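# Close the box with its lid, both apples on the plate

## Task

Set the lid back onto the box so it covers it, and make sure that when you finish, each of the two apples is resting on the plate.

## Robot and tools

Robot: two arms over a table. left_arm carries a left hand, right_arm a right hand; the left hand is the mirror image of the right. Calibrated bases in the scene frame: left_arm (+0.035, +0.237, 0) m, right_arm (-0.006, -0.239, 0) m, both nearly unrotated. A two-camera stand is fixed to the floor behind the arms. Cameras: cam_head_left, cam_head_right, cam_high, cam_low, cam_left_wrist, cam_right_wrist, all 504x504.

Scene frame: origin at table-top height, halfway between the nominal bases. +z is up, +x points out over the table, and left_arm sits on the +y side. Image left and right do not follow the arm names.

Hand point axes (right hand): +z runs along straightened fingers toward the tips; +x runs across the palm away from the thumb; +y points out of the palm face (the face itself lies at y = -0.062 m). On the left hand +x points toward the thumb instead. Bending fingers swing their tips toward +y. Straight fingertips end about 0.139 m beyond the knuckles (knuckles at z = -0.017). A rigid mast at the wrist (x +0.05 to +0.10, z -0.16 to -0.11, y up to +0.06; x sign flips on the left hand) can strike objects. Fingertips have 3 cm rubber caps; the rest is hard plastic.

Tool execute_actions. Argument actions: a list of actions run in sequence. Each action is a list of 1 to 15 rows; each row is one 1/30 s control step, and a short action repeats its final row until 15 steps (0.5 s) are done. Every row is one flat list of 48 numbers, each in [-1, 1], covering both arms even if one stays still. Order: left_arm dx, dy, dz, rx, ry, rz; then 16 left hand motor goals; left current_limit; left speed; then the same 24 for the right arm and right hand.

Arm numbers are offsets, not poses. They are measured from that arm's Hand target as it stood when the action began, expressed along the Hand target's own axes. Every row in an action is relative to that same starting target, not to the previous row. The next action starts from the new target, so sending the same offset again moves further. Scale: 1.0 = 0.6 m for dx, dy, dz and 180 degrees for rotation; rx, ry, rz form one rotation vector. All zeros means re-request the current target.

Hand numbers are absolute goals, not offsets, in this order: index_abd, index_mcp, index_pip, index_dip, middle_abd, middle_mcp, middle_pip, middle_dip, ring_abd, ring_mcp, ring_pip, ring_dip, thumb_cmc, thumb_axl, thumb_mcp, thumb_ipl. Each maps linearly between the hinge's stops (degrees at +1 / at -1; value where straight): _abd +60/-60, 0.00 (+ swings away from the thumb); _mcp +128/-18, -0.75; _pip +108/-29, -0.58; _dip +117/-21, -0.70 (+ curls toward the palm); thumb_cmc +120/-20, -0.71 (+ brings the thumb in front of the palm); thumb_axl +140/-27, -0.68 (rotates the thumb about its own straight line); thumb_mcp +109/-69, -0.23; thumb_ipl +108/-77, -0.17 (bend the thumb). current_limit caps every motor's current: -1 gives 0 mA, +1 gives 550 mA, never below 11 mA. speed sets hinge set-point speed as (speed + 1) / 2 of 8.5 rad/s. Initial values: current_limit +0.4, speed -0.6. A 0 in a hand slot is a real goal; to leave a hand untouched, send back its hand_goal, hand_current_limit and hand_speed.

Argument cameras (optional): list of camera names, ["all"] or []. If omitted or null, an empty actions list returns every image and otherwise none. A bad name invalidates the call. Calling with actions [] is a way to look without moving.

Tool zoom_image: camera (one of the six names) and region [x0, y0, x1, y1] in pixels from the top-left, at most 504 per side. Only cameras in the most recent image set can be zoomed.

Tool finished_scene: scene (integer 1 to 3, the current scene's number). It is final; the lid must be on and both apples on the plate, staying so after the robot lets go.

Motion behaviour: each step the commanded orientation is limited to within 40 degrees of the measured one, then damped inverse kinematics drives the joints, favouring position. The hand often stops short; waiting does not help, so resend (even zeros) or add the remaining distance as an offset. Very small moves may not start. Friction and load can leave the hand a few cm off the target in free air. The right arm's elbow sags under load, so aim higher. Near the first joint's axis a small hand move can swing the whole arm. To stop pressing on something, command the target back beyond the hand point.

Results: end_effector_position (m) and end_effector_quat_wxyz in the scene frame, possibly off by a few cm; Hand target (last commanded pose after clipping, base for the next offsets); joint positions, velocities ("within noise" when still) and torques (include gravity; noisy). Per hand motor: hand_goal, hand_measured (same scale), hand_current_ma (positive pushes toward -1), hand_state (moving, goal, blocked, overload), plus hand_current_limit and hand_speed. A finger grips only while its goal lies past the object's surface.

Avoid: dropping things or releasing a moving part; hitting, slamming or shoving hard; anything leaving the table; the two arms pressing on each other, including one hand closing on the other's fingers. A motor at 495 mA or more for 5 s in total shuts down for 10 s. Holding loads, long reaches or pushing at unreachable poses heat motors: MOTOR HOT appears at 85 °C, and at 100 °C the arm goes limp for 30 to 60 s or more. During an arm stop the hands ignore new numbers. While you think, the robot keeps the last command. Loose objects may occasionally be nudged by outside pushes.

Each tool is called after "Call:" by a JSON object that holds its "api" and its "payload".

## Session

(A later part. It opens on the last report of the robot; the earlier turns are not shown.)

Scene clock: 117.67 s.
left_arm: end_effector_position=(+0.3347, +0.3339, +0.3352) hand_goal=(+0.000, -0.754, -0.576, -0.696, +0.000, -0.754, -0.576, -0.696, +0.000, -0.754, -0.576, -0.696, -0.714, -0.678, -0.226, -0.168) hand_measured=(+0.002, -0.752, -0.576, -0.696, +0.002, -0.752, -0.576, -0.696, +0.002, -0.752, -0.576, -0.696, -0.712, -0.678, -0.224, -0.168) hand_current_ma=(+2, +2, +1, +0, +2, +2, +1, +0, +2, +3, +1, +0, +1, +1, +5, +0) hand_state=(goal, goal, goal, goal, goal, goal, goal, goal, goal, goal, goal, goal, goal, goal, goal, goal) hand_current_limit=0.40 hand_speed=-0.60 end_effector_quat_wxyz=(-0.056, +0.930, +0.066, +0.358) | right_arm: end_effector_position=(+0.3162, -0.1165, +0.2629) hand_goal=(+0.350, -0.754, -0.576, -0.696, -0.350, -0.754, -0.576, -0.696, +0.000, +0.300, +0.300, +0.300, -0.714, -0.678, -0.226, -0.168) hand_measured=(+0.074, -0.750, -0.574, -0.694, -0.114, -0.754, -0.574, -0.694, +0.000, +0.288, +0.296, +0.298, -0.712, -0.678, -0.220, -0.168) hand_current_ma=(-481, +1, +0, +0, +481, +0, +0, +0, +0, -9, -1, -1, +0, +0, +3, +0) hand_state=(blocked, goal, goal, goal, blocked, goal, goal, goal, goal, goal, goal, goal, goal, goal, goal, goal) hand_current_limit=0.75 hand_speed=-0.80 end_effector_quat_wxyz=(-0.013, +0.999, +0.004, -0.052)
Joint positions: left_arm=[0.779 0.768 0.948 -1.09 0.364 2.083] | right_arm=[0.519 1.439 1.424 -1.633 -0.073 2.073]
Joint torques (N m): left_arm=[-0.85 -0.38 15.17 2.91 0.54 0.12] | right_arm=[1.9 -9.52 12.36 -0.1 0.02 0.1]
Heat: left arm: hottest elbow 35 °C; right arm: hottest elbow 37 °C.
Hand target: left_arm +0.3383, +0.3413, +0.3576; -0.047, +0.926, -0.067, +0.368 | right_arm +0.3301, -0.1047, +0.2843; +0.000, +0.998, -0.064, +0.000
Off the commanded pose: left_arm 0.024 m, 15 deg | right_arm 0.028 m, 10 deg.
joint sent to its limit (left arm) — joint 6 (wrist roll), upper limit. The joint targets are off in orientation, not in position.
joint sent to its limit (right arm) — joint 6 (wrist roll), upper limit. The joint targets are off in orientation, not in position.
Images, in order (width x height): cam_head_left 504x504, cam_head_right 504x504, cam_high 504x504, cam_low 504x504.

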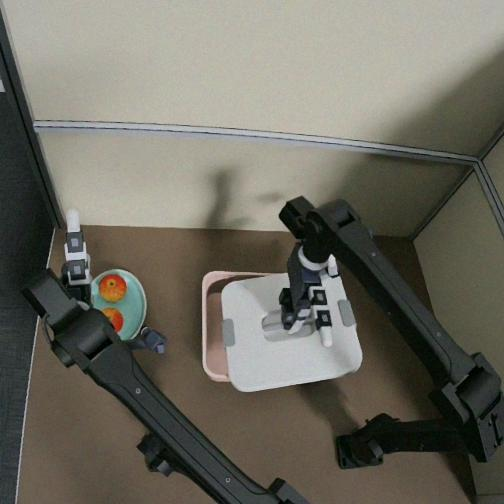

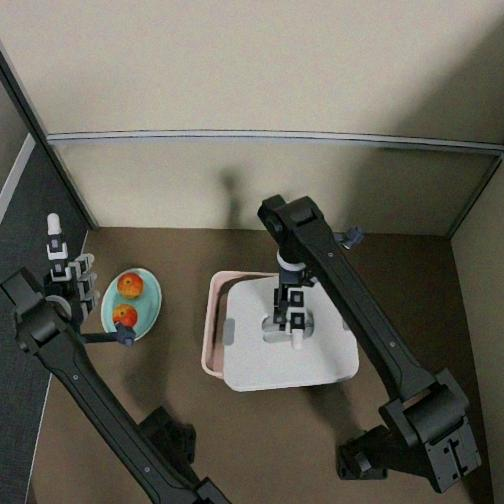

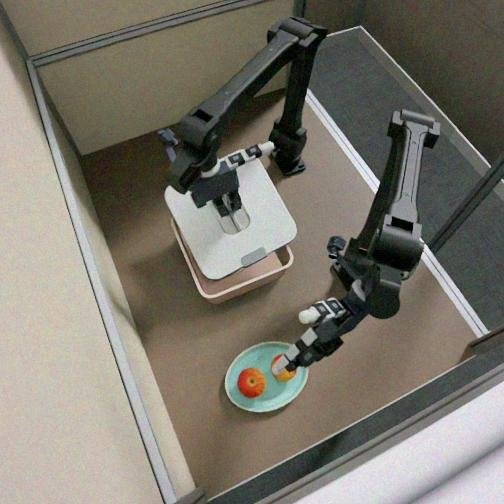

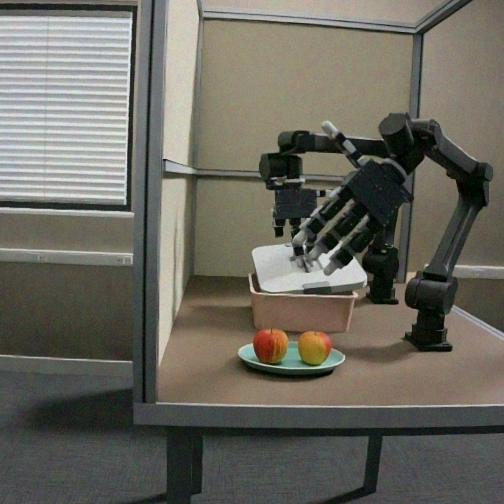

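Call:
{"api": "execute_actions", "payload": {"actions": [[[0,0,0,0,0,0,0,-0.754,-0.576,-0.696,0,-0.754,-0.576,-0.696,0,-0.754,-0.576,-0.696,-0.714,-0.678,-0.226,-0.168,0.4,-0.6,0.008,-0.05,0,0,0,-0.025,0.35,-0.754,-0.576,-0.696,-0.35,-0.754,-0.576,-0.696,0,0.3,0.3,0.3,-0.714,-0.678,-0.226,-0.168,0.75,-0.8]],[[0,0,0,0,0,0,0,-0.754,-0.576,-0.696,0,-0.754,-0.576,-0.696,0,-0.754,-0.576,-0.696,-0.714,-0.678,-0.226,-0.168,0.4,-0.6,0.008,-0.03,0,0,0,-0.03,0.35,-0.754,-0.576,-0.696,-0.35,-0.754,-0.576,-0.696,0,0.3,0.3,0.3,-0.714,-0.678,-0.226,-0.168,0.75,-0.8]]], "cameras": ["cam_high","cam_low","cam_head_left","cam_head_right"]}}

Call:
{"api": "zoom_image", "payload": {"camera": "cam_low", "region": [220, 160, 380, 340]}}

Call:
{"api": "zoom_image", "payload": {"camera": "cam_high", "region": [110, 60, 330, 320]}}

Call:
{"api": "zoom_image", "payload": {"camera": "cam_head_left", "region": [180, 240, 380, 400]}}

Scene clock: 122.67 s.
left_arm: end_effector_position=(+0.3347, +0.3339, +0.3352) hand_goal=(+0.000, -0.754, -0.576, -0.696, +0.000, -0.754, -0.576, -0.696, +0.000, -0.754, -0.576, -0.696, -0.714, -0.678, -0.226, -0.168) hand_measured=(+0.002, -0.752, -0.576, -0.696, +0.002, -0.752, -0.576, -0.696, +0.002, -0.752, -0.576, -0.696, -0.712, -0.678, -0.224, -0.168) hand_current_ma=(+2, +2, +1, +0, +2, +2, +1, +0, +2, +3, +1, +0, +1, +1, +5, +0) hand_state=(goal, goal, goal, goal, goal, goal, goal, goal, goal, goal, goal, goal, goal, goal, goal, goal) hand_current_limit=0.40 hand_speed=-0.60 end_effector_quat_wxyz=(-0.056, +0.930, +0.066, +0.358) | right_arm: end_effector_position=(+0.3325, -0.0717, +0.2636) hand_goal=(+0.350, -0.754, -0.576, -0.696, -0.350, -0.754, -0.576, -0.696, +0.000, +0.300, +0.300, +0.300, -0.714, -0.678, -0.226, -0.168) hand_measured=(+0.074, -0.752, -0.574, -0.694, -0.114, -0.750, -0.574, -0.694, +0.000, +0.288, +0.296, +0.298, -0.712, -0.678, -0.220, -0.168) hand_current_ma=(-481, +1, +0, +0, +481, +1, +0, +0, +0, -9, -1, -1, +0, +0, +3, +0) hand_state=(blocked, goal, goal, goal, blocked, goal, goal, goal, goal, goal, goal, goal, goal, goal, goal, goal) hand_current_limit=0.75 hand_speed=-0.80 end_effector_quat_wxyz=(+0.004, +0.998, +0.055, -0.037)
Joint positions: left_arm=[0.779 0.768 0.948 -1.09 0.364 2.083] | right_arm=[0.621 1.517 1.507 -1.628 -0.033 2.075]
Joint torques (N m): left_arm=[-0.97 -0.5 15.2 2.85 0.54 0.12] | right_arm=[1.2 -10.34 12.41 -0.05 0.08 0.05]
Heat: left arm: hottest elbow 35 °C; right arm: hottest elbow 38 °C.
Hand target: left_arm +0.3383, +0.3413, +0.3576; -0.047, +0.926, -0.067, +0.368 | right_arm +0.3444, -0.0578, +0.2844; +0.000, +1.000, +0.022, +0.000
Off the commanded pose: left_arm 0.024 m, 15 deg | right_arm 0.028 m, 6 deg.
joint sent to its limit (left arm) — joint 6 (wrist roll), upper limit. The joint targets are off in orientation, not in position.
joint sent to its limit (right arm) — joint 6 (wrist roll), upper limit. The joint targets are off in orientation, not in position.
Images, in order (width x height): cam_head_left 504x504, cam_head_right 504x504, cam_high 504x504, cam_low 504x504.

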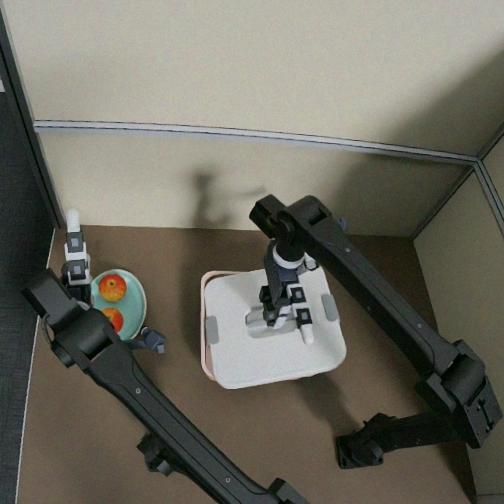

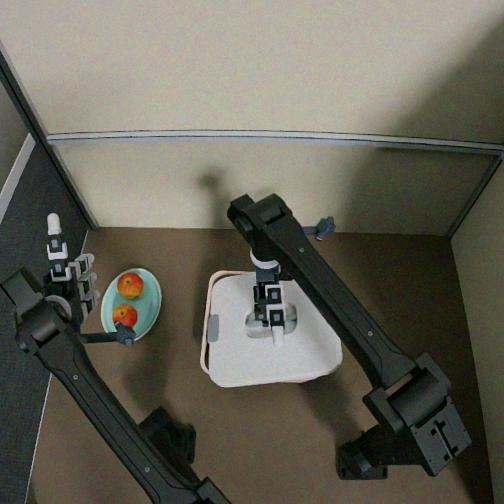

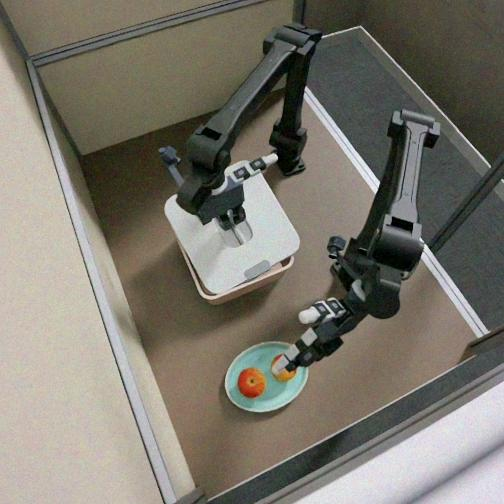

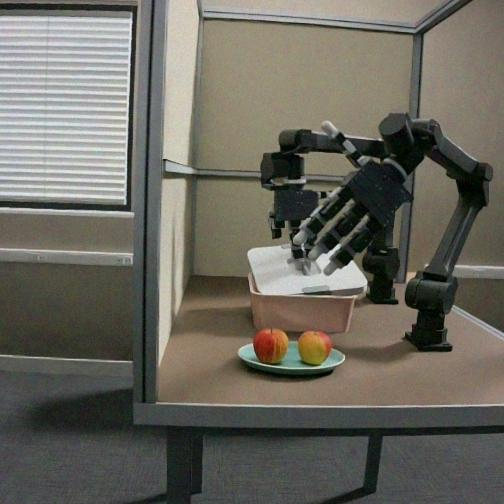

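Scaled by 2.800.

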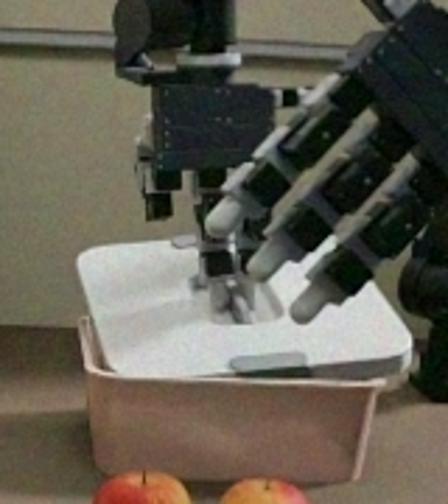

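Scaled by 1.938.

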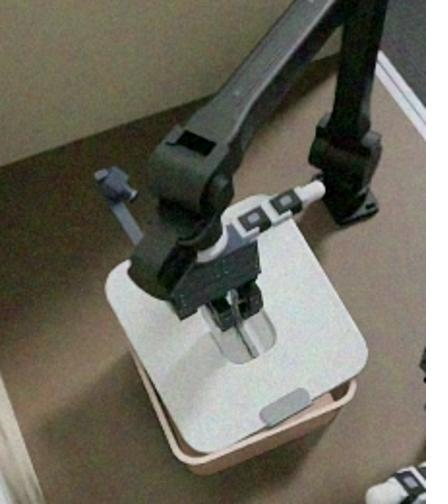

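Scaled by 2.520.

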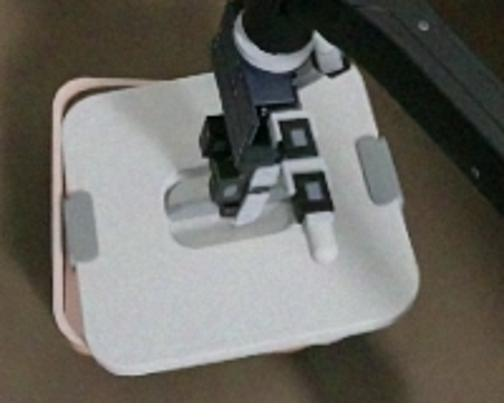

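Call:
{"api": "execute_actions", "payload": {"actions": [[[0,0,0,0,0,0,0,-0.754,-0.576,-0.696,0,-0.754,-0.576,-0.696,0,-0.754,-0.576,-0.696,-0.714,-0.678,-0.226,-0.168,0.4,-0.6,0.01,-0.01,0.025,0,0,0,0.35,-0.754,-0.576,-0.696,-0.35,-0.754,-0.576,-0.696,0,0.3,0.3,0.3,-0.714,-0.678,-0.226,-0.168,0.75,-0.8]],[[0,0,0,0,0,0,0,-0.754,-0.576,-0.696,0,-0.754,-0.576,-0.696,0,-0.754,-0.576,-0.696,-0.714,-0.678,-0.226,-0.168,0.4,-0.6,0,0,0.03,0,0,0,0.35,-0.754,-0.576,-0.696,-0.35,-0.754,-0.576,-0.696,0,0.3,0.3,0.3,-0.714,-0.678,-0.226,-0.168,0.75,-0.8]]], "cameras": ["cam_high","cam_low","cam_head_left","cam_head_right"]}}

Call:
{"api": "zoom_image", "payload": {"camera": "cam_low", "region": [220, 160, 380, 340]}}

Call:
{"api": "zoom_image", "payload": {"camera": "cam_head_left", "region": [180, 240, 380, 400]}}

Scene clock: 125.40 s.
left_arm: end_effector_position=(+0.3347, +0.3339, +0.3352) hand_goal=(+0.000, -0.754, -0.576, -0.696, +0.000, -0.754, -0.576, -0.696, +0.000, -0.754, -0.576, -0.696, -0.714, -0.678, -0.226, -0.168) hand_measured=(+0.002, -0.752, -0.576, -0.696, +0.002, -0.752, -0.576, -0.696, +0.002, -0.752, -0.576, -0.696, -0.712, -0.678, -0.224, -0.168) hand_current_ma=(+2, +2, +1, +0, +2, +2, +1, +0, +2, +3, +1, +0, +1, +1, +5, +0) hand_state=(goal, goal, goal, goal, goal, goal, goal, goal, goal, goal, goal, goal, goal, goal, goal, goal) hand_current_limit=0.40 hand_speed=-0.60 end_effector_quat_wxyz=(-0.056, +0.930, +0.066, +0.358) | right_arm: end_effector_position=(+0.3471, -0.0597, +0.2485) hand_goal=(+0.350, -0.754, -0.576, -0.696, -0.350, -0.754, -0.576, -0.696, +0.000, +0.300, +0.300, +0.300, -0.714, -0.678, -0.226, -0.168) hand_measured=(+0.074, -0.748, -0.574, -0.694, -0.114, -0.748, -0.572, -0.694, +0.000, +0.288, +0.296, +0.298, -0.712, -0.678, -0.220, -0.168) hand_current_ma=(-481, +2, +1, +0, +481, +3, +1, +0, +0, -9, -1, -1, +0, +0, +3, +0) hand_state=(blocked, goal, goal, goal, blocked, goal, goal, goal, goal, goal, goal, goal, goal, goal, goal, goal) hand_current_limit=0.75 hand_speed=-0.80 end_effector_quat_wxyz=(-0.006, +0.998, +0.057, -0.020)
Joint positions: left_arm=[0.779 0.768 0.948 -1.09 0.364 2.083] | right_arm=[0.624 1.541 1.502 -1.56 -0.033 2.075]
Joint torques (N m): left_arm=[-0.91 -0.38 15.19 2.89 0.54 0.13] | right_arm=[1.32 -9.82 8.76 0.57 0.11 -0.01]
Heat: left arm: hottest elbow 36 °C; right arm: hottest elbow 38 °C.
Hand target: left_arm +0.3383, +0.3413, +0.3576; -0.047, +0.926, -0.067, +0.368 | right_arm +0.3502, -0.0515, +0.2513; +0.000, +1.000, +0.023, +0.000
Off the commanded pose: left_arm 0.024 m, 15 deg | right_arm 0.009 m, 5 deg.
joint sent to its limit (left arm) — joint 6 (wrist roll), upper limit. The joint targets are off in orientation, not in position.
joint sent to its limit (right arm) — joint 6 (wrist roll), upper limit. The joint targets are off in orientation, not in position.
Images, in order (width x height): cam_head_left 504x504, cam_head_right 504x504, cam_high 504x504, cam_low 504x504.

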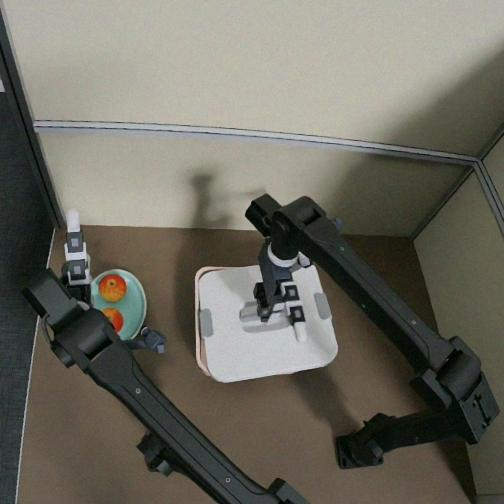

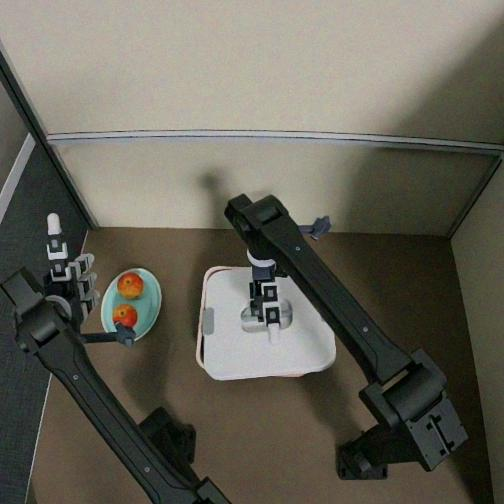

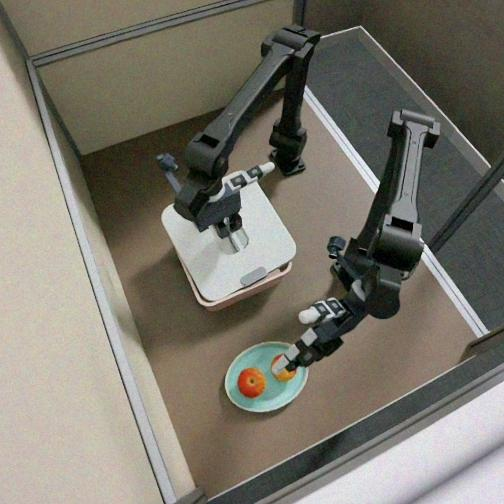

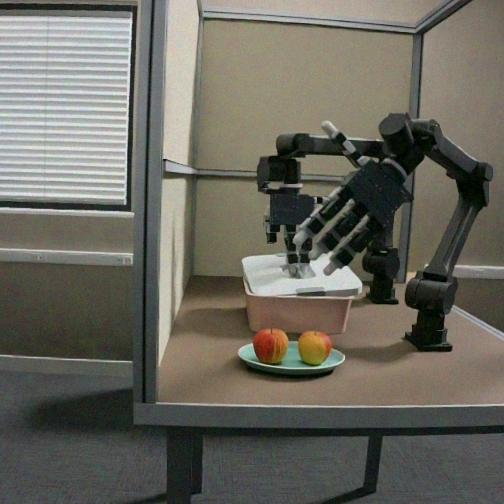

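Scaled by 2.800.

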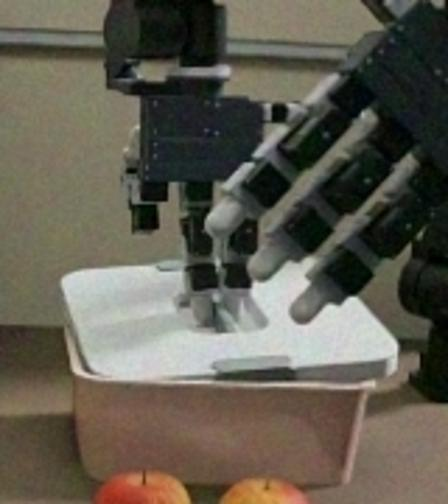

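Scaled by 2.520.

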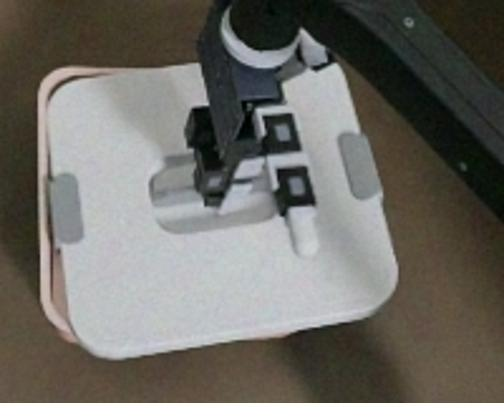

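Call:
{"api": "execute_actions", "payload": {"actions": [[[0,0,0,0,0,0,0,-0.754,-0.576,-0.696,0,-0.754,-0.576,-0.696,0,-0.754,-0.576,-0.696,-0.714,-0.678,-0.226,-0.168,0.4,-0.6,0,0,0.01,0,0,0,0.2,-0.754,-0.576,-0.696,-0.2,-0.754,-0.576,-0.696,0,0.3,0.3,0.3,-0.714,-0.678,-0.226,-0.168,0.4,-0.8]],[[0,0,0,0,0,0,0,-0.754,-0.576,-0.696,0,-0.754,-0.576,-0.696,0,-0.754,-0.576,-0.696,-0.714,-0.678,-0.226,-0.168,0.4,-0.6,0,0,0,0,0,0,0.03,-0.754,-0.576,-0.696,-0.05,-0.754,-0.576,-0.696,0,0.3,0.3,0.3,-0.714,-0.678,-0.226,-0.168,0.4,-0.8]],[[0,0,0,0,0,0,0,-0.754,-0.576,-0.696,0,-0.754,-0.576,-0.696,0,-0.754,-0.576,-0.696,-0.714,-0.678,-0.226,-0.168,0.4,-0.6,0,0,-0.03,0,0,0,0.03,-0.754,-0.576,-0.696,-0.05,-0.754,-0.576,-0.696,0,0.3,0.3,0.3,-0.714,-0.678,-0.226,-0.168,0.4,-0.6]],[[0,0,0,0,0,0,0,-0.754,-0.576,-0.696,0,-0.754,-0.576,-0.696,0,-0.754,-0.576,-0.696,-0.714,-0.678,-0.226,-0.168,0.4,-0.6,0,0,-0.1,0,0,0,0.03,-0.754,-0.576,-0.696,-0.05,-0.754,-0.576,-0.696,0,0.3,0.3,0.3,-0.714,-0.678,-0.226,-0.168,0.4,-0.6]]], "cameras": ["cam_high","cam_low","cam_head_left","cam_head_right"]}}

Call:
{"api": "zoom_image", "payload": {"camera": "cam_low", "region": [220, 160, 380, 340]}}

Call:
{"api": "zoom_image", "payload": {"camera": "cam_head_left", "region": [180, 240, 380, 400]}}

Scene clock: 129.27 s.
left_arm: end_effector_position=(+0.3347, +0.3339, +0.3352) hand_goal=(+0.000, -0.754, -0.576, -0.696, +0.000, -0.754, -0.576, -0.696, +0.000, -0.754, -0.576, -0.696, -0.714, -0.678, -0.226, -0.168) hand_measured=(+0.002, -0.752, -0.576, -0.696, +0.002, -0.752, -0.576, -0.696, +0.002, -0.752, -0.576, -0.696, -0.712, -0.678, -0.224, -0.168) hand_current_ma=(+2, +2, +1, +0, +2, +2, +1, +0, +2, +3, +1, +0, +1, +1, +5, +0) hand_state=(goal, goal, goal, goal, goal, goal, goal, goal, goal, goal, goal, goal, goal, goal, goal, goal) hand_current_limit=0.40 hand_speed=-0.60 end_effector_quat_wxyz=(-0.056, +0.930, +0.066, +0.358) | right_arm: end_effector_position=(+0.3489, -0.0592, +0.3094) hand_goal=(+0.030, -0.754, -0.576, -0.696, -0.050, -0.754, -0.576, -0.696, +0.000, +0.300, +0.300, +0.300, -0.714, -0.678, -0.226, -0.168) hand_measured=(+0.030, -0.752, -0.574, -0.694, -0.048, -0.752, -0.574, -0.694, +0.000, +0.286, +0.296, +0.298, -0.712, -0.678, -0.220, -0.168) hand_current_ma=(+0, +1, +0, +0, +1, +1, +0, +0, +0, -9, -1, -1, +0, +0, +4, +0) hand_state=(goal, goal, goal, goal, goal, goal, goal, goal, goal, goal, goal, goal, goal, goal, goal, goal) hand_current_limit=0.40 hand_speed=-0.60 end_effector_quat_wxyz=(-0.016, +0.998, +0.058, +0.000)
Joint positions: left_arm=[0.779 0.768 0.948 -1.09 0.364 2.083] | right_arm=[0.626 1.523 1.648 -1.678 -0.026 2.075]
Joint torques (N m): left_arm=[-1.03 -0.62 15.17 2.88 0.54 0.13] | right_arm=[2.43 -10.87 10.69 -0.47 0.15 0.05]
Heat: left arm: hottest elbow 36 °C; right arm: hottest elbow 37 °C.
Hand target: left_arm +0.3383, +0.3413, +0.3576; -0.047, +0.926, -0.067, +0.368 | right_arm +0.3501, -0.0516, +0.3232; +0.000, +1.000, +0.022, +0.000
Off the commanded pose: left_arm 0.024 m, 15 deg | right_arm 0.016 m, 4 deg.
joint sent to its limit (left arm) — joint 6 (wrist roll), upper limit. The joint targets are off in orientation, not in position.
joint sent to its limit (right arm) — joint 4 (wrist pitch), lower limit; joint 6 (wrist roll), upper limit. The joint targets are off in orientation, not in position.
Images, in order (width x height): cam_head_left 504x504, cam_head_right 504x504, cam_high 504x504, cam_low 504x504.

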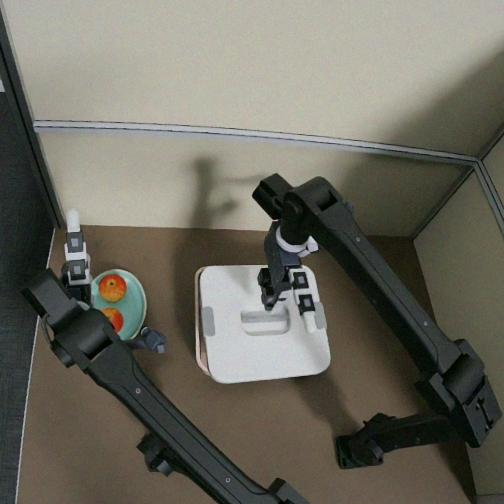

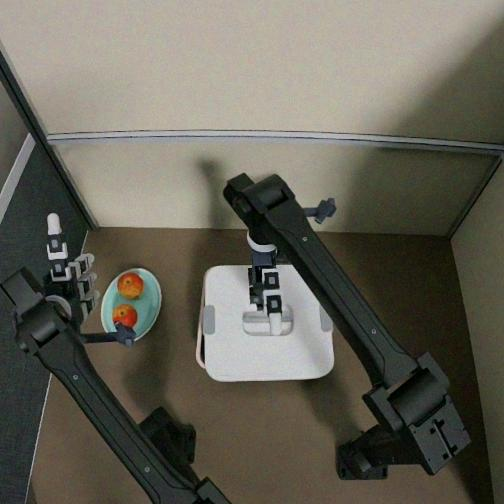

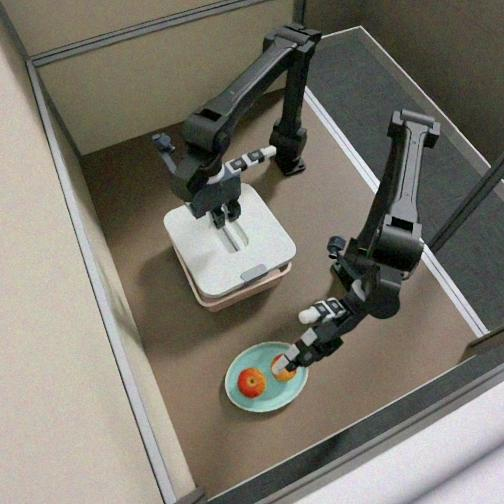

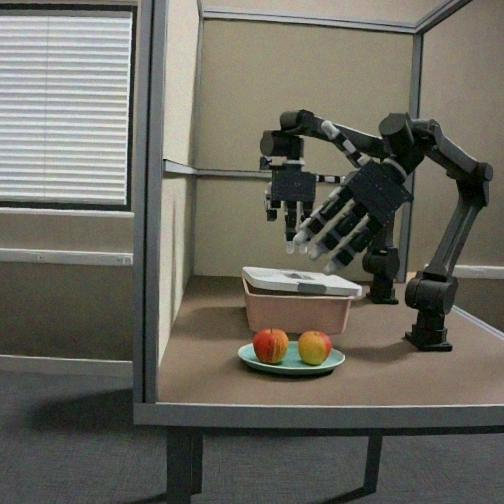

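Scaled by 2.800.

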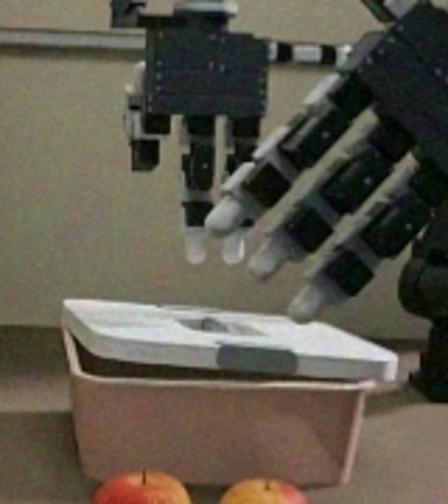

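Scaled by 2.520.

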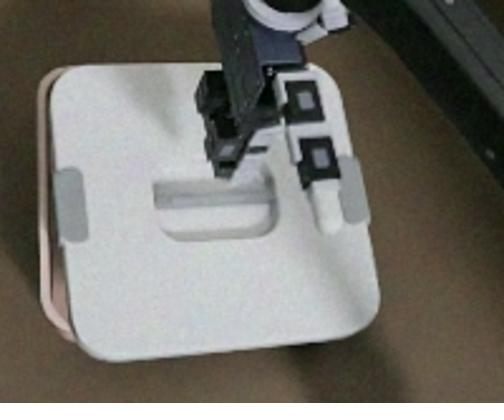

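Call:
{"api": "execute_actions", "payload": {"actions": [[[0,0,0,0,0,0,0,-0.754,-0.576,-0.696,0,-0.754,-0.576,-0.696,0,-0.754,-0.576,-0.696,-0.714,-0.678,-0.226,-0.168,0.4,-0.6,0.0633,-0.017,0.02,0,0,-0.1667,0,-0.754,-0.576,-0.696,-0.02,-0.754,-0.576,-0.696,0,0.3,0.3,0.3,-0.714,-0.678,-0.226,-0.168,0.4,-0.6]],[[0,0,0,0,0,0,0,-0.754,-0.576,-0.696,0,-0.754,-0.576,-0.696,0,-0.754,-0.576,-0.696,-0.714,-0.678,-0.226,-0.168,0.4,-0.6,0.0633,-0.017,0,0,0,-0.1667,0,-0.754,-0.576,-0.696,-0.02,-0.754,-0.576,-0.696,0,0.3,0.3,0.3,-0.714,-0.678,-0.226,-0.168,0.4,-0.6]],[[0,0,0,0,0,0,0,-0.754,-0.576,-0.696,0,-0.754,-0.576,-0.696,0,-0.754,-0.576,-0.696,-0.714,-0.678,-0.226,-0.168,0.4,-0.6,0.0633,-0.017,0,0,0,-0.1667,0,-0.754,-0.576,-0.696,-0.02,-0.754,-0.576,-0.696,0,0.3,0.3,0.3,-0.714,-0.678,-0.226,-0.168,0.4,-0.6]],[[0,0,0,0,0,0,0,-0.754,-0.576,-0.696,0,-0.754,-0.576,-0.696,0,-0.754,-0.576,-0.696,-0.714,-0.678,-0.226,-0.168,0.4,-0.6,0.0633,-0.017,0,0,0,-0.1667,0,-0.754,-0.576,-0.696,-0.02,-0.754,-0.576,-0.696,0,0.3,0.3,0.3,-0.714,-0.678,-0.226,-0.168,0.4,-0.6]],[[0,0,0,0,0,0,0,-0.754,-0.576,-0.696,0,-0.754,-0.576,-0.696,0,-0.754,-0.576,-0.696,-0.714,-0.678,-0.226,-0.168,0.4,-0.6,0.0633,-0.017,0,0,0,-0.1667,0,-0.754,-0.576,-0.696,-0.02,-0.754,-0.576,-0.696,0,0.3,0.3,0.3,-0.714,-0.678,-0.226,-0.168,0.4,-0.6]],[[0,0,0,0,0,0,0,-0.754,-0.576,-0.696,0,-0.754,-0.576,-0.696,0,-0.754,-0.576,-0.696,-0.714,-0.678,-0.226,-0.168,0.4,-0.6,0.0633,-0.017,0,0,0,-0.1667,0,-0.754,-0.576,-0.696,-0.02,-0.754,-0.576,-0.696,0,0.3,0.3,0.3,-0.714,-0.678,-0.226,-0.168,0.4,-0.6]]], "cameras": ["cam_high","cam_low","cam_head_left","cam_right_wrist"]}}

Call:
{"api": "zoom_image", "payload": {"camera": "cam_high", "region": [110, 100, 330, 320]}}

Call:
{"api": "zoom_image", "payload": {"camera": "cam_head_left", "region": [180, 240, 380, 400]}}

Call:
{"api": "zoom_image", "payload": {"camera": "cam_right_wrist", "region": [100, 0, 350, 250]}}

Scene clock: 137.50 s.
left_arm: end_effector_position=(+0.3347, +0.3339, +0.3352) hand_goal=(+0.000, -0.754, -0.576, -0.696, +0.000, -0.754, -0.576, -0.696, +0.000, -0.754, -0.576, -0.696, -0.714, -0.678, -0.226, -0.168) hand_measured=(+0.002, -0.752, -0.576, -0.696, +0.002, -0.752, -0.576, -0.696, +0.002, -0.752, -0.576, -0.696, -0.712, -0.678, -0.224, -0.168) hand_current_ma=(+2, +2, +1, +0, +2, +2, +1, +0, +2, +3, +1, +0, +1, +1, +5, +0) hand_state=(goal, goal, goal, goal, goal, goal, goal, goal, goal, goal, goal, goal, goal, goal, goal, goal) hand_current_limit=0.40 hand_speed=-0.60 end_effector_quat_wxyz=(-0.056, +0.930, +0.066, +0.358) | right_arm: end_effector_position=(+0.3366, +0.0998, +0.2957) hand_goal=(+0.000, -0.754, -0.576, -0.696, -0.020, -0.754, -0.576, -0.696, +0.000, +0.300, +0.300, +0.300, -0.714, -0.678, -0.226, -0.168) hand_measured=(+0.002, -0.752, -0.576, -0.694, -0.020, -0.752, -0.574, -0.694, -0.002, +0.288, +0.296, +0.298, -0.714, -0.678, -0.220, -0.168) hand_current_ma=(+0, +0, +0, +0, +0, +0, +0, +0, +0, -8, -1, -1, +0, +0, +4, +0) hand_state=(goal, goal, goal, goal, goal, goal, goal, goal, goal, goal, goal, goal, goal, goal, goal, goal) hand_current_limit=0.40 hand_speed=-0.60 end_effector_quat_wxyz=(-0.012, -0.022, +1.000, -0.011)
Joint positions: left_arm=[0.779 0.768 0.948 -1.09 0.364 2.083] | right_arm=[0.673 1.437 1.517 -1.683 0.003 -0.949]
Joint torques (N m): left_arm=[-0.97 -0.38 15.17 2.89 0.53 0.13] | right_arm=[0.26 -9.82 10.14 0.06 -0.06 -0.17]
Heat: left arm: hottest elbow 36 °C; right arm: hottest elbow 37 °C.
Hand target: left_arm +0.3383, +0.3413, +0.3576; -0.047, +0.926, -0.067, +0.368 | right_arm +0.3432, +0.1002, +0.3115; +0.000, -0.023, +1.000, +0.000
Off the commanded pose: left_arm 0.024 m, 15 deg | right_arm 0.017 m, 2 deg.
joint sent to its limit (left arm) — joint 6 (wrist roll), upper limit. The joint targets are off in orientation, not in position.
Images, in order (width x height): cam_head_left 504x504, cam_high 504x504, cam_low 504x504, cam_right_wrist 504x504.

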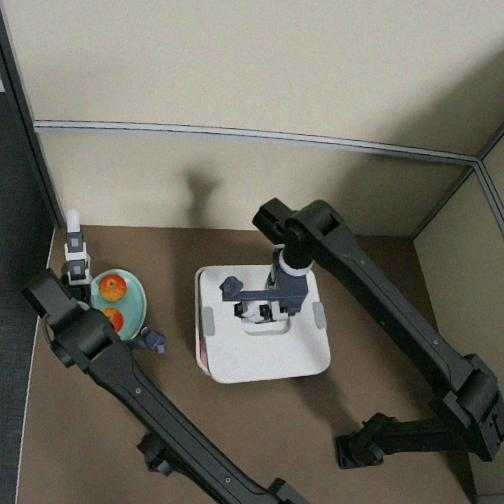

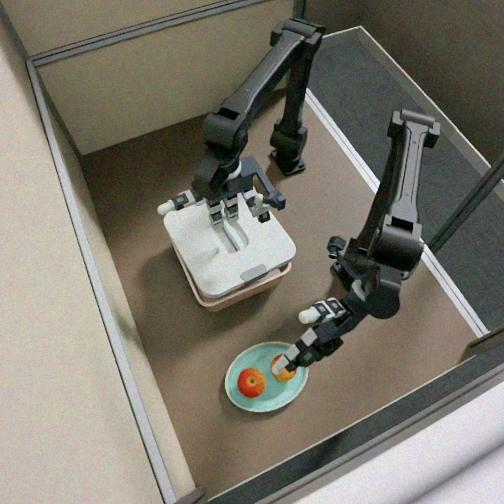

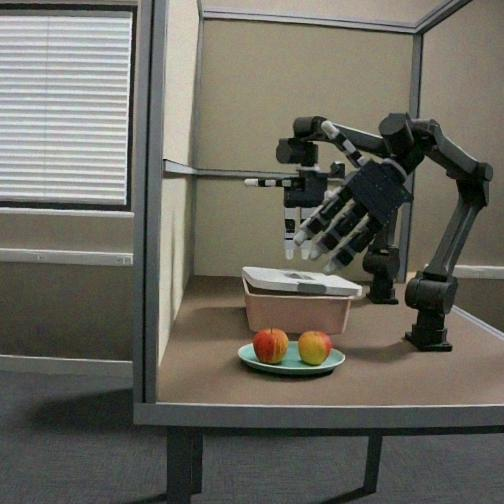

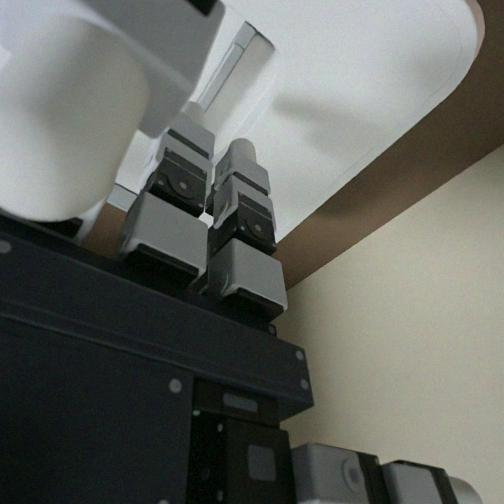

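Scaled by 2.291.

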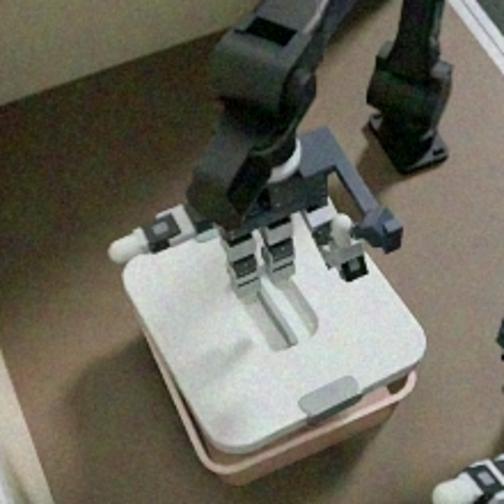

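Scaled by 2.520.

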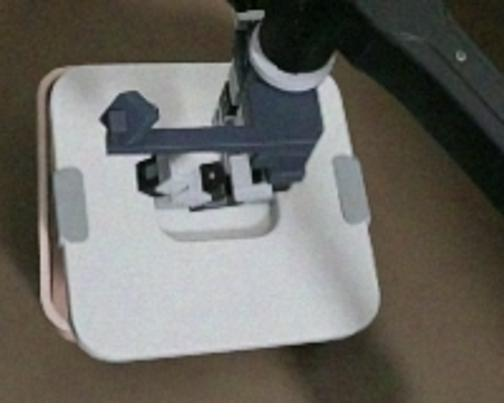

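Scaled by 2.016.

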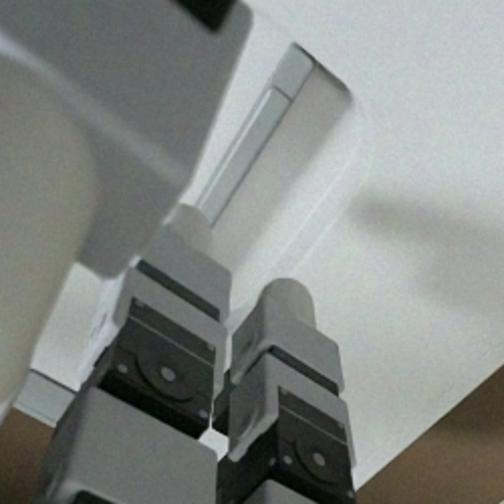

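Call:
{"api": "execute_actions", "payload": {"actions": [[[0,0,0,0,0,0,0,-0.754,-0.576,-0.696,0,-0.754,-0.576,-0.696,0,-0.754,-0.576,-0.696,-0.714,-0.678,-0.226,-0.168,0.4,-0.6,0,-0.008,0.06,0,0,0,0.03,-0.754,-0.576,-0.696,-0.05,-0.754,-0.576,-0.696,0,0.3,0.3,0.3,-0.714,-0.678,-0.226,-0.168,0.4,-0.6]]], "cameras": ["cam_high","cam_low","cam_head_left","cam_right_wrist"]}}

Call:
{"api": "zoom_image", "payload": {"camera": "cam_high", "region": [160, 150, 280, 270]}}

Call:
{"api": "zoom_image", "payload": {"camera": "cam_right_wrist", "region": [100, 0, 350, 250]}}

Scene clock: 141.07 s.
left_arm: end_effector_position=(+0.3347, +0.3339, +0.3352) hand_goal=(+0.000, -0.754, -0.576, -0.696, +0.000, -0.754, -0.576, -0.696, +0.000, -0.754, -0.576, -0.696, -0.714, -0.678, -0.226, -0.168) hand_measured=(+0.002, -0.752, -0.576, -0.696, +0.002, -0.752, -0.576, -0.696, +0.002, -0.752, -0.576, -0.696, -0.712, -0.678, -0.224, -0.168) hand_current_ma=(+2, +2, +1, +0, +2, +2, +1, +0, +2, +3, +1, +0, +1, +1, +5, +0) hand_state=(goal, goal, goal, goal, goal, goal, goal, goal, goal, goal, goal, goal, goal, goal, goal, goal) hand_current_limit=0.40 hand_speed=-0.60 end_effector_quat_wxyz=(-0.056, +0.930, +0.066, +0.358) | right_arm: end_effector_position=(+0.3360, +0.0945, +0.2643) hand_goal=(+0.030, -0.754, -0.576, -0.696, -0.050, -0.754, -0.576, -0.696, +0.000, +0.300, +0.300, +0.300, -0.714, -0.678, -0.226, -0.168) hand_measured=(+0.026, -0.754, -0.576, -0.694, -0.046, -0.752, -0.574, -0.694, -0.002, +0.288, +0.296, +0.298, -0.714, -0.678, -0.220, -0.168) hand_current_ma=(-1, +0, +0, +0, +1, +0, +0, +0, +0, -7, -1, -1, +0, +0, +4, +0) hand_state=(goal, goal, goal, goal, goal, goal, goal, goal, goal, goal, goal, goal, goal, goal, goal, goal) hand_current_limit=0.40 hand_speed=-0.60 end_effector_quat_wxyz=(-0.013, -0.023, +1.000, -0.011)
Joint positions: left_arm=[0.779 0.768 0.948 -1.09 0.364 2.083] | right_arm=[0.663 1.426 1.424 -1.604 0.002 -0.96]
Joint torques (N m): left_arm=[-1.2 -0.56 15.2 2.86 0.54 0.12] | right_arm=[0.62 -10.4 9.06 0.66 -0.07 -0.1]
Heat: left arm: hottest elbow 36 °C; right arm: hottest elbow 37 °C.
Hand target: left_arm +0.3383, +0.3413, +0.3576; -0.047, +0.926, -0.067, +0.368 | right_arm +0.3434, +0.0954, +0.2754; +0.000, -0.023, +1.000, +0.000
Off the commanded pose: left_arm 0.024 m, 15 deg | right_arm 0.013 m, 2 deg.
joint sent to its limit (left arm) — joint 6 (wrist roll), upper limit. The joint targets are off in orientation, not in position.
Images, in order (width x height): cam_head_left 504x504, cam_high 504x504, cam_low 504x504, cam_right_wrist 504x504.

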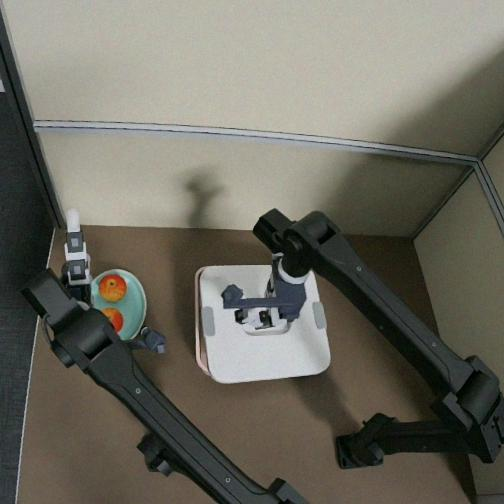

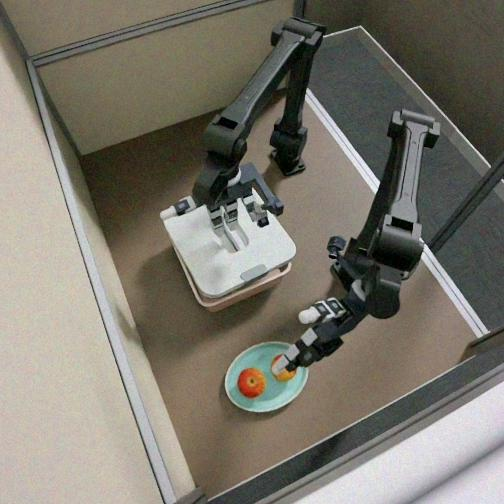

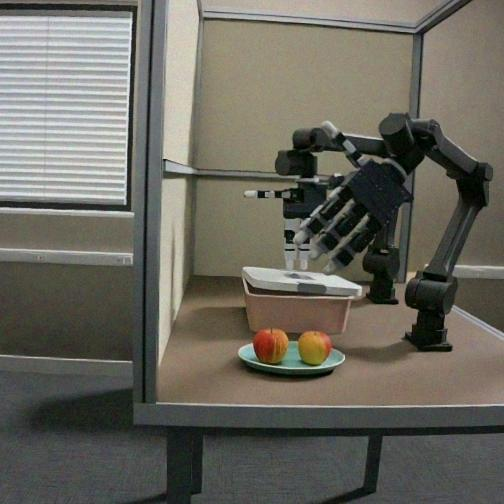

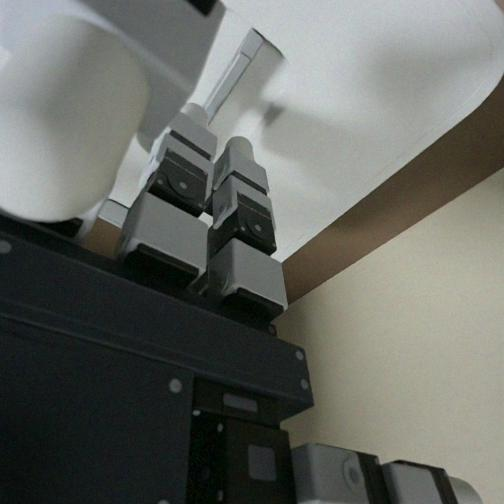

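Scaled by 4.200.

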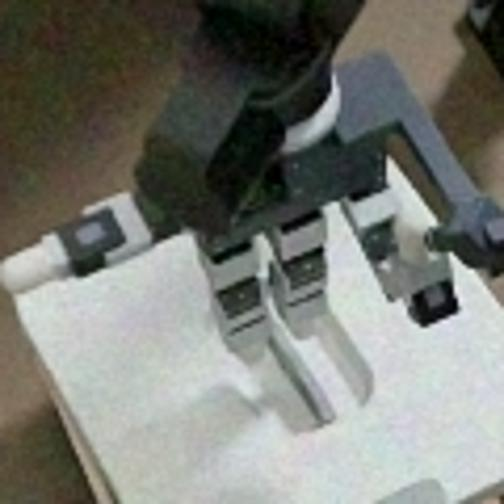

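Scaled by 2.016.

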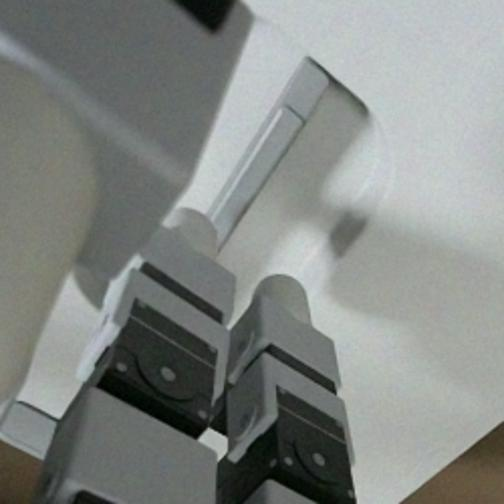

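Call:
{"api": "execute_actions", "payload": {"actions": [[[0,0,0,0,0,0,0,-0.754,-0.576,-0.696,0,-0.754,-0.576,-0.696,0,-0.754,-0.576,-0.696,-0.714,-0.678,-0.226,-0.168,0.4,-0.6,0,0.013,0.008,0,0,0,0.03,-0.754,-0.576,-0.696,-0.05,-0.754,-0.576,-0.696,0,0.3,0.3,0.3,-0.714,-0.678,-0.226,-0.168,0.4,-0.6]],[[0,0,0,0,0,0,0,-0.754,-0.576,-0.696,0,-0.754,-0.576,-0.696,0,-0.754,-0.576,-0.696,-0.714,-0.678,-0.226,-0.168,0.4,-0.6,0,0,0.02,0,0,0,0.03,-0.754,-0.576,-0.696,-0.05,-0.754,-0.576,-0.696,0,0.3,0.3,0.3,-0.714,-0.678,-0.226,-0.168,0.4,-0.6]]], "cameras": ["cam_high","cam_low","cam_right_wrist"]}}

Call:
{"api": "zoom_image", "payload": {"camera": "cam_high", "region": [160, 150, 280, 270]}}

Call:
{"api": "zoom_image", "payload": {"camera": "cam_right_wrist", "region": [100, 0, 350, 250]}}

Scene clock: 145.17 s.
left_arm: end_effector_position=(+0.3347, +0.3339, +0.3352) hand_goal=(+0.000, -0.754, -0.576, -0.696, +0.000, -0.754, -0.576, -0.696, +0.000, -0.754, -0.576, -0.696, -0.714, -0.678, -0.226, -0.168) hand_measured=(+0.002, -0.752, -0.576, -0.696, +0.002, -0.752, -0.576, -0.696, +0.002, -0.752, -0.576, -0.696, -0.712, -0.678, -0.224, -0.168) hand_current_ma=(+2, +2, +1, +0, +2, +2, +1, +0, +2, +3, +1, +0, +1, +1, +5, +0) hand_state=(goal, goal, goal, goal, goal, goal, goal, goal, goal, goal, goal, goal, goal, goal, goal, goal) hand_current_limit=0.40 hand_speed=-0.60 end_effector_quat_wxyz=(-0.056, +0.930, +0.066, +0.358) | right_arm: end_effector_position=(+0.3395, +0.0974, +0.2561) hand_goal=(+0.030, -0.754, -0.576, -0.696, -0.050, -0.754, -0.576, -0.696, +0.000, +0.300, +0.300, +0.300, -0.714, -0.678, -0.226, -0.168) hand_measured=(+0.026, -0.754, -0.576, -0.694, -0.048, -0.752, -0.574, -0.694, -0.002, +0.288, +0.296, +0.298, -0.714, -0.678, -0.220, -0.168) hand_current_ma=(-1, +0, +0, +0, +1, +0, +0, +0, +0, -7, -1, -1, +0, +0, +4, +0) hand_state=(goal, goal, goal, goal, goal, goal, goal, goal, goal, goal, goal, goal, goal, goal, goal, goal) hand_current_limit=0.40 hand_speed=-0.60 end_effector_quat_wxyz=(-0.006, -0.023, +1.000, -0.006)
Joint positions: left_arm=[0.779 0.768 0.948 -1.09 0.364 2.083] | right_arm=[0.663 1.427 1.4 -1.562 0.002 -0.96]
Joint torques (N m): left_arm=[-0.97 -0.56 15.17 2.86 0.53 0.13] | right_arm=[1.44 -9.41 8.55 0.75 -0.18 0.02]
Heat: left arm: hottest elbow 37 °C; right arm: hottest elbow 37 °C.
Hand target: left_arm +0.3383, +0.3413, +0.3576; -0.047, +0.926, -0.067, +0.368 | right_arm +0.3431, +0.1032, +0.2586; +0.000, -0.023, +1.000, +0.000
Off the commanded pose: left_arm 0.024 m, 15 deg | right_arm 0.007 m, 1 deg.
joint sent to its limit (left arm) — joint 6 (wrist roll), upper limit. The joint targets are off in orientation, not in position.
Images, in order (width x height): cam_high 504x504, cam_low 504x504, cam_right_wrist 504x504.

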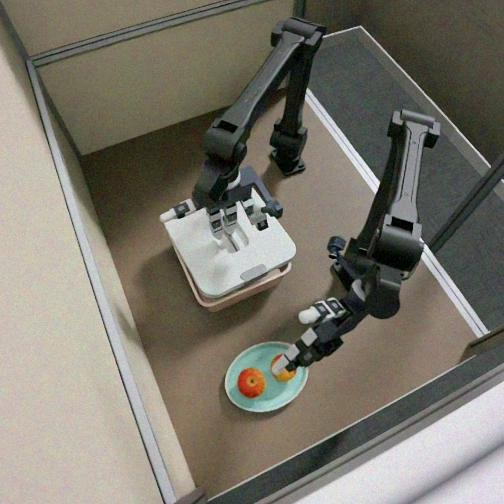

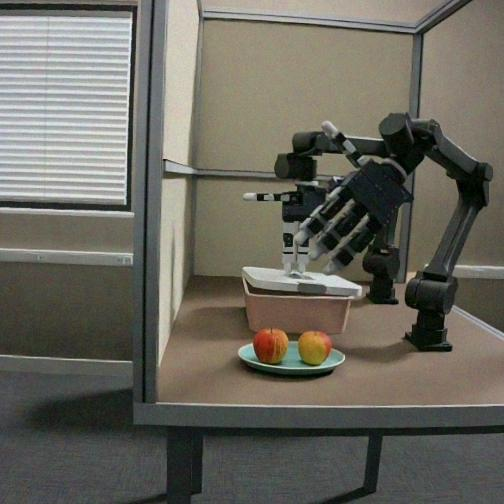

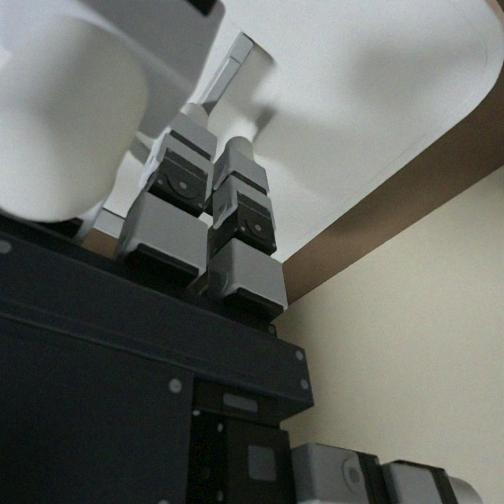

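Scaled by 4.200.

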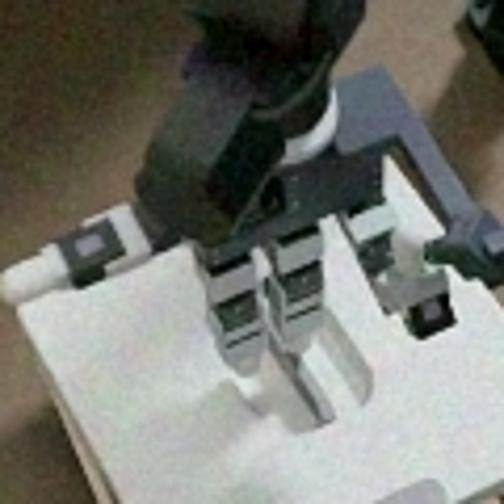

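Scaled by 2.016.

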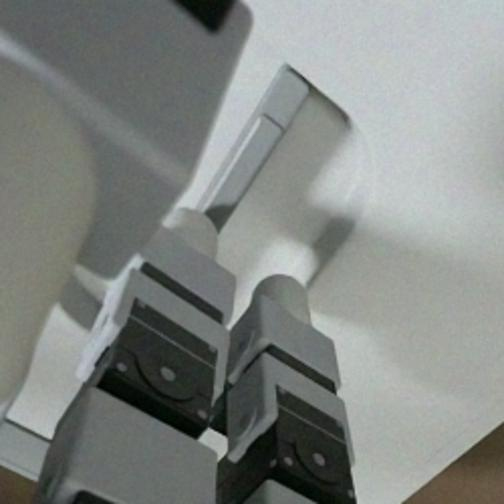

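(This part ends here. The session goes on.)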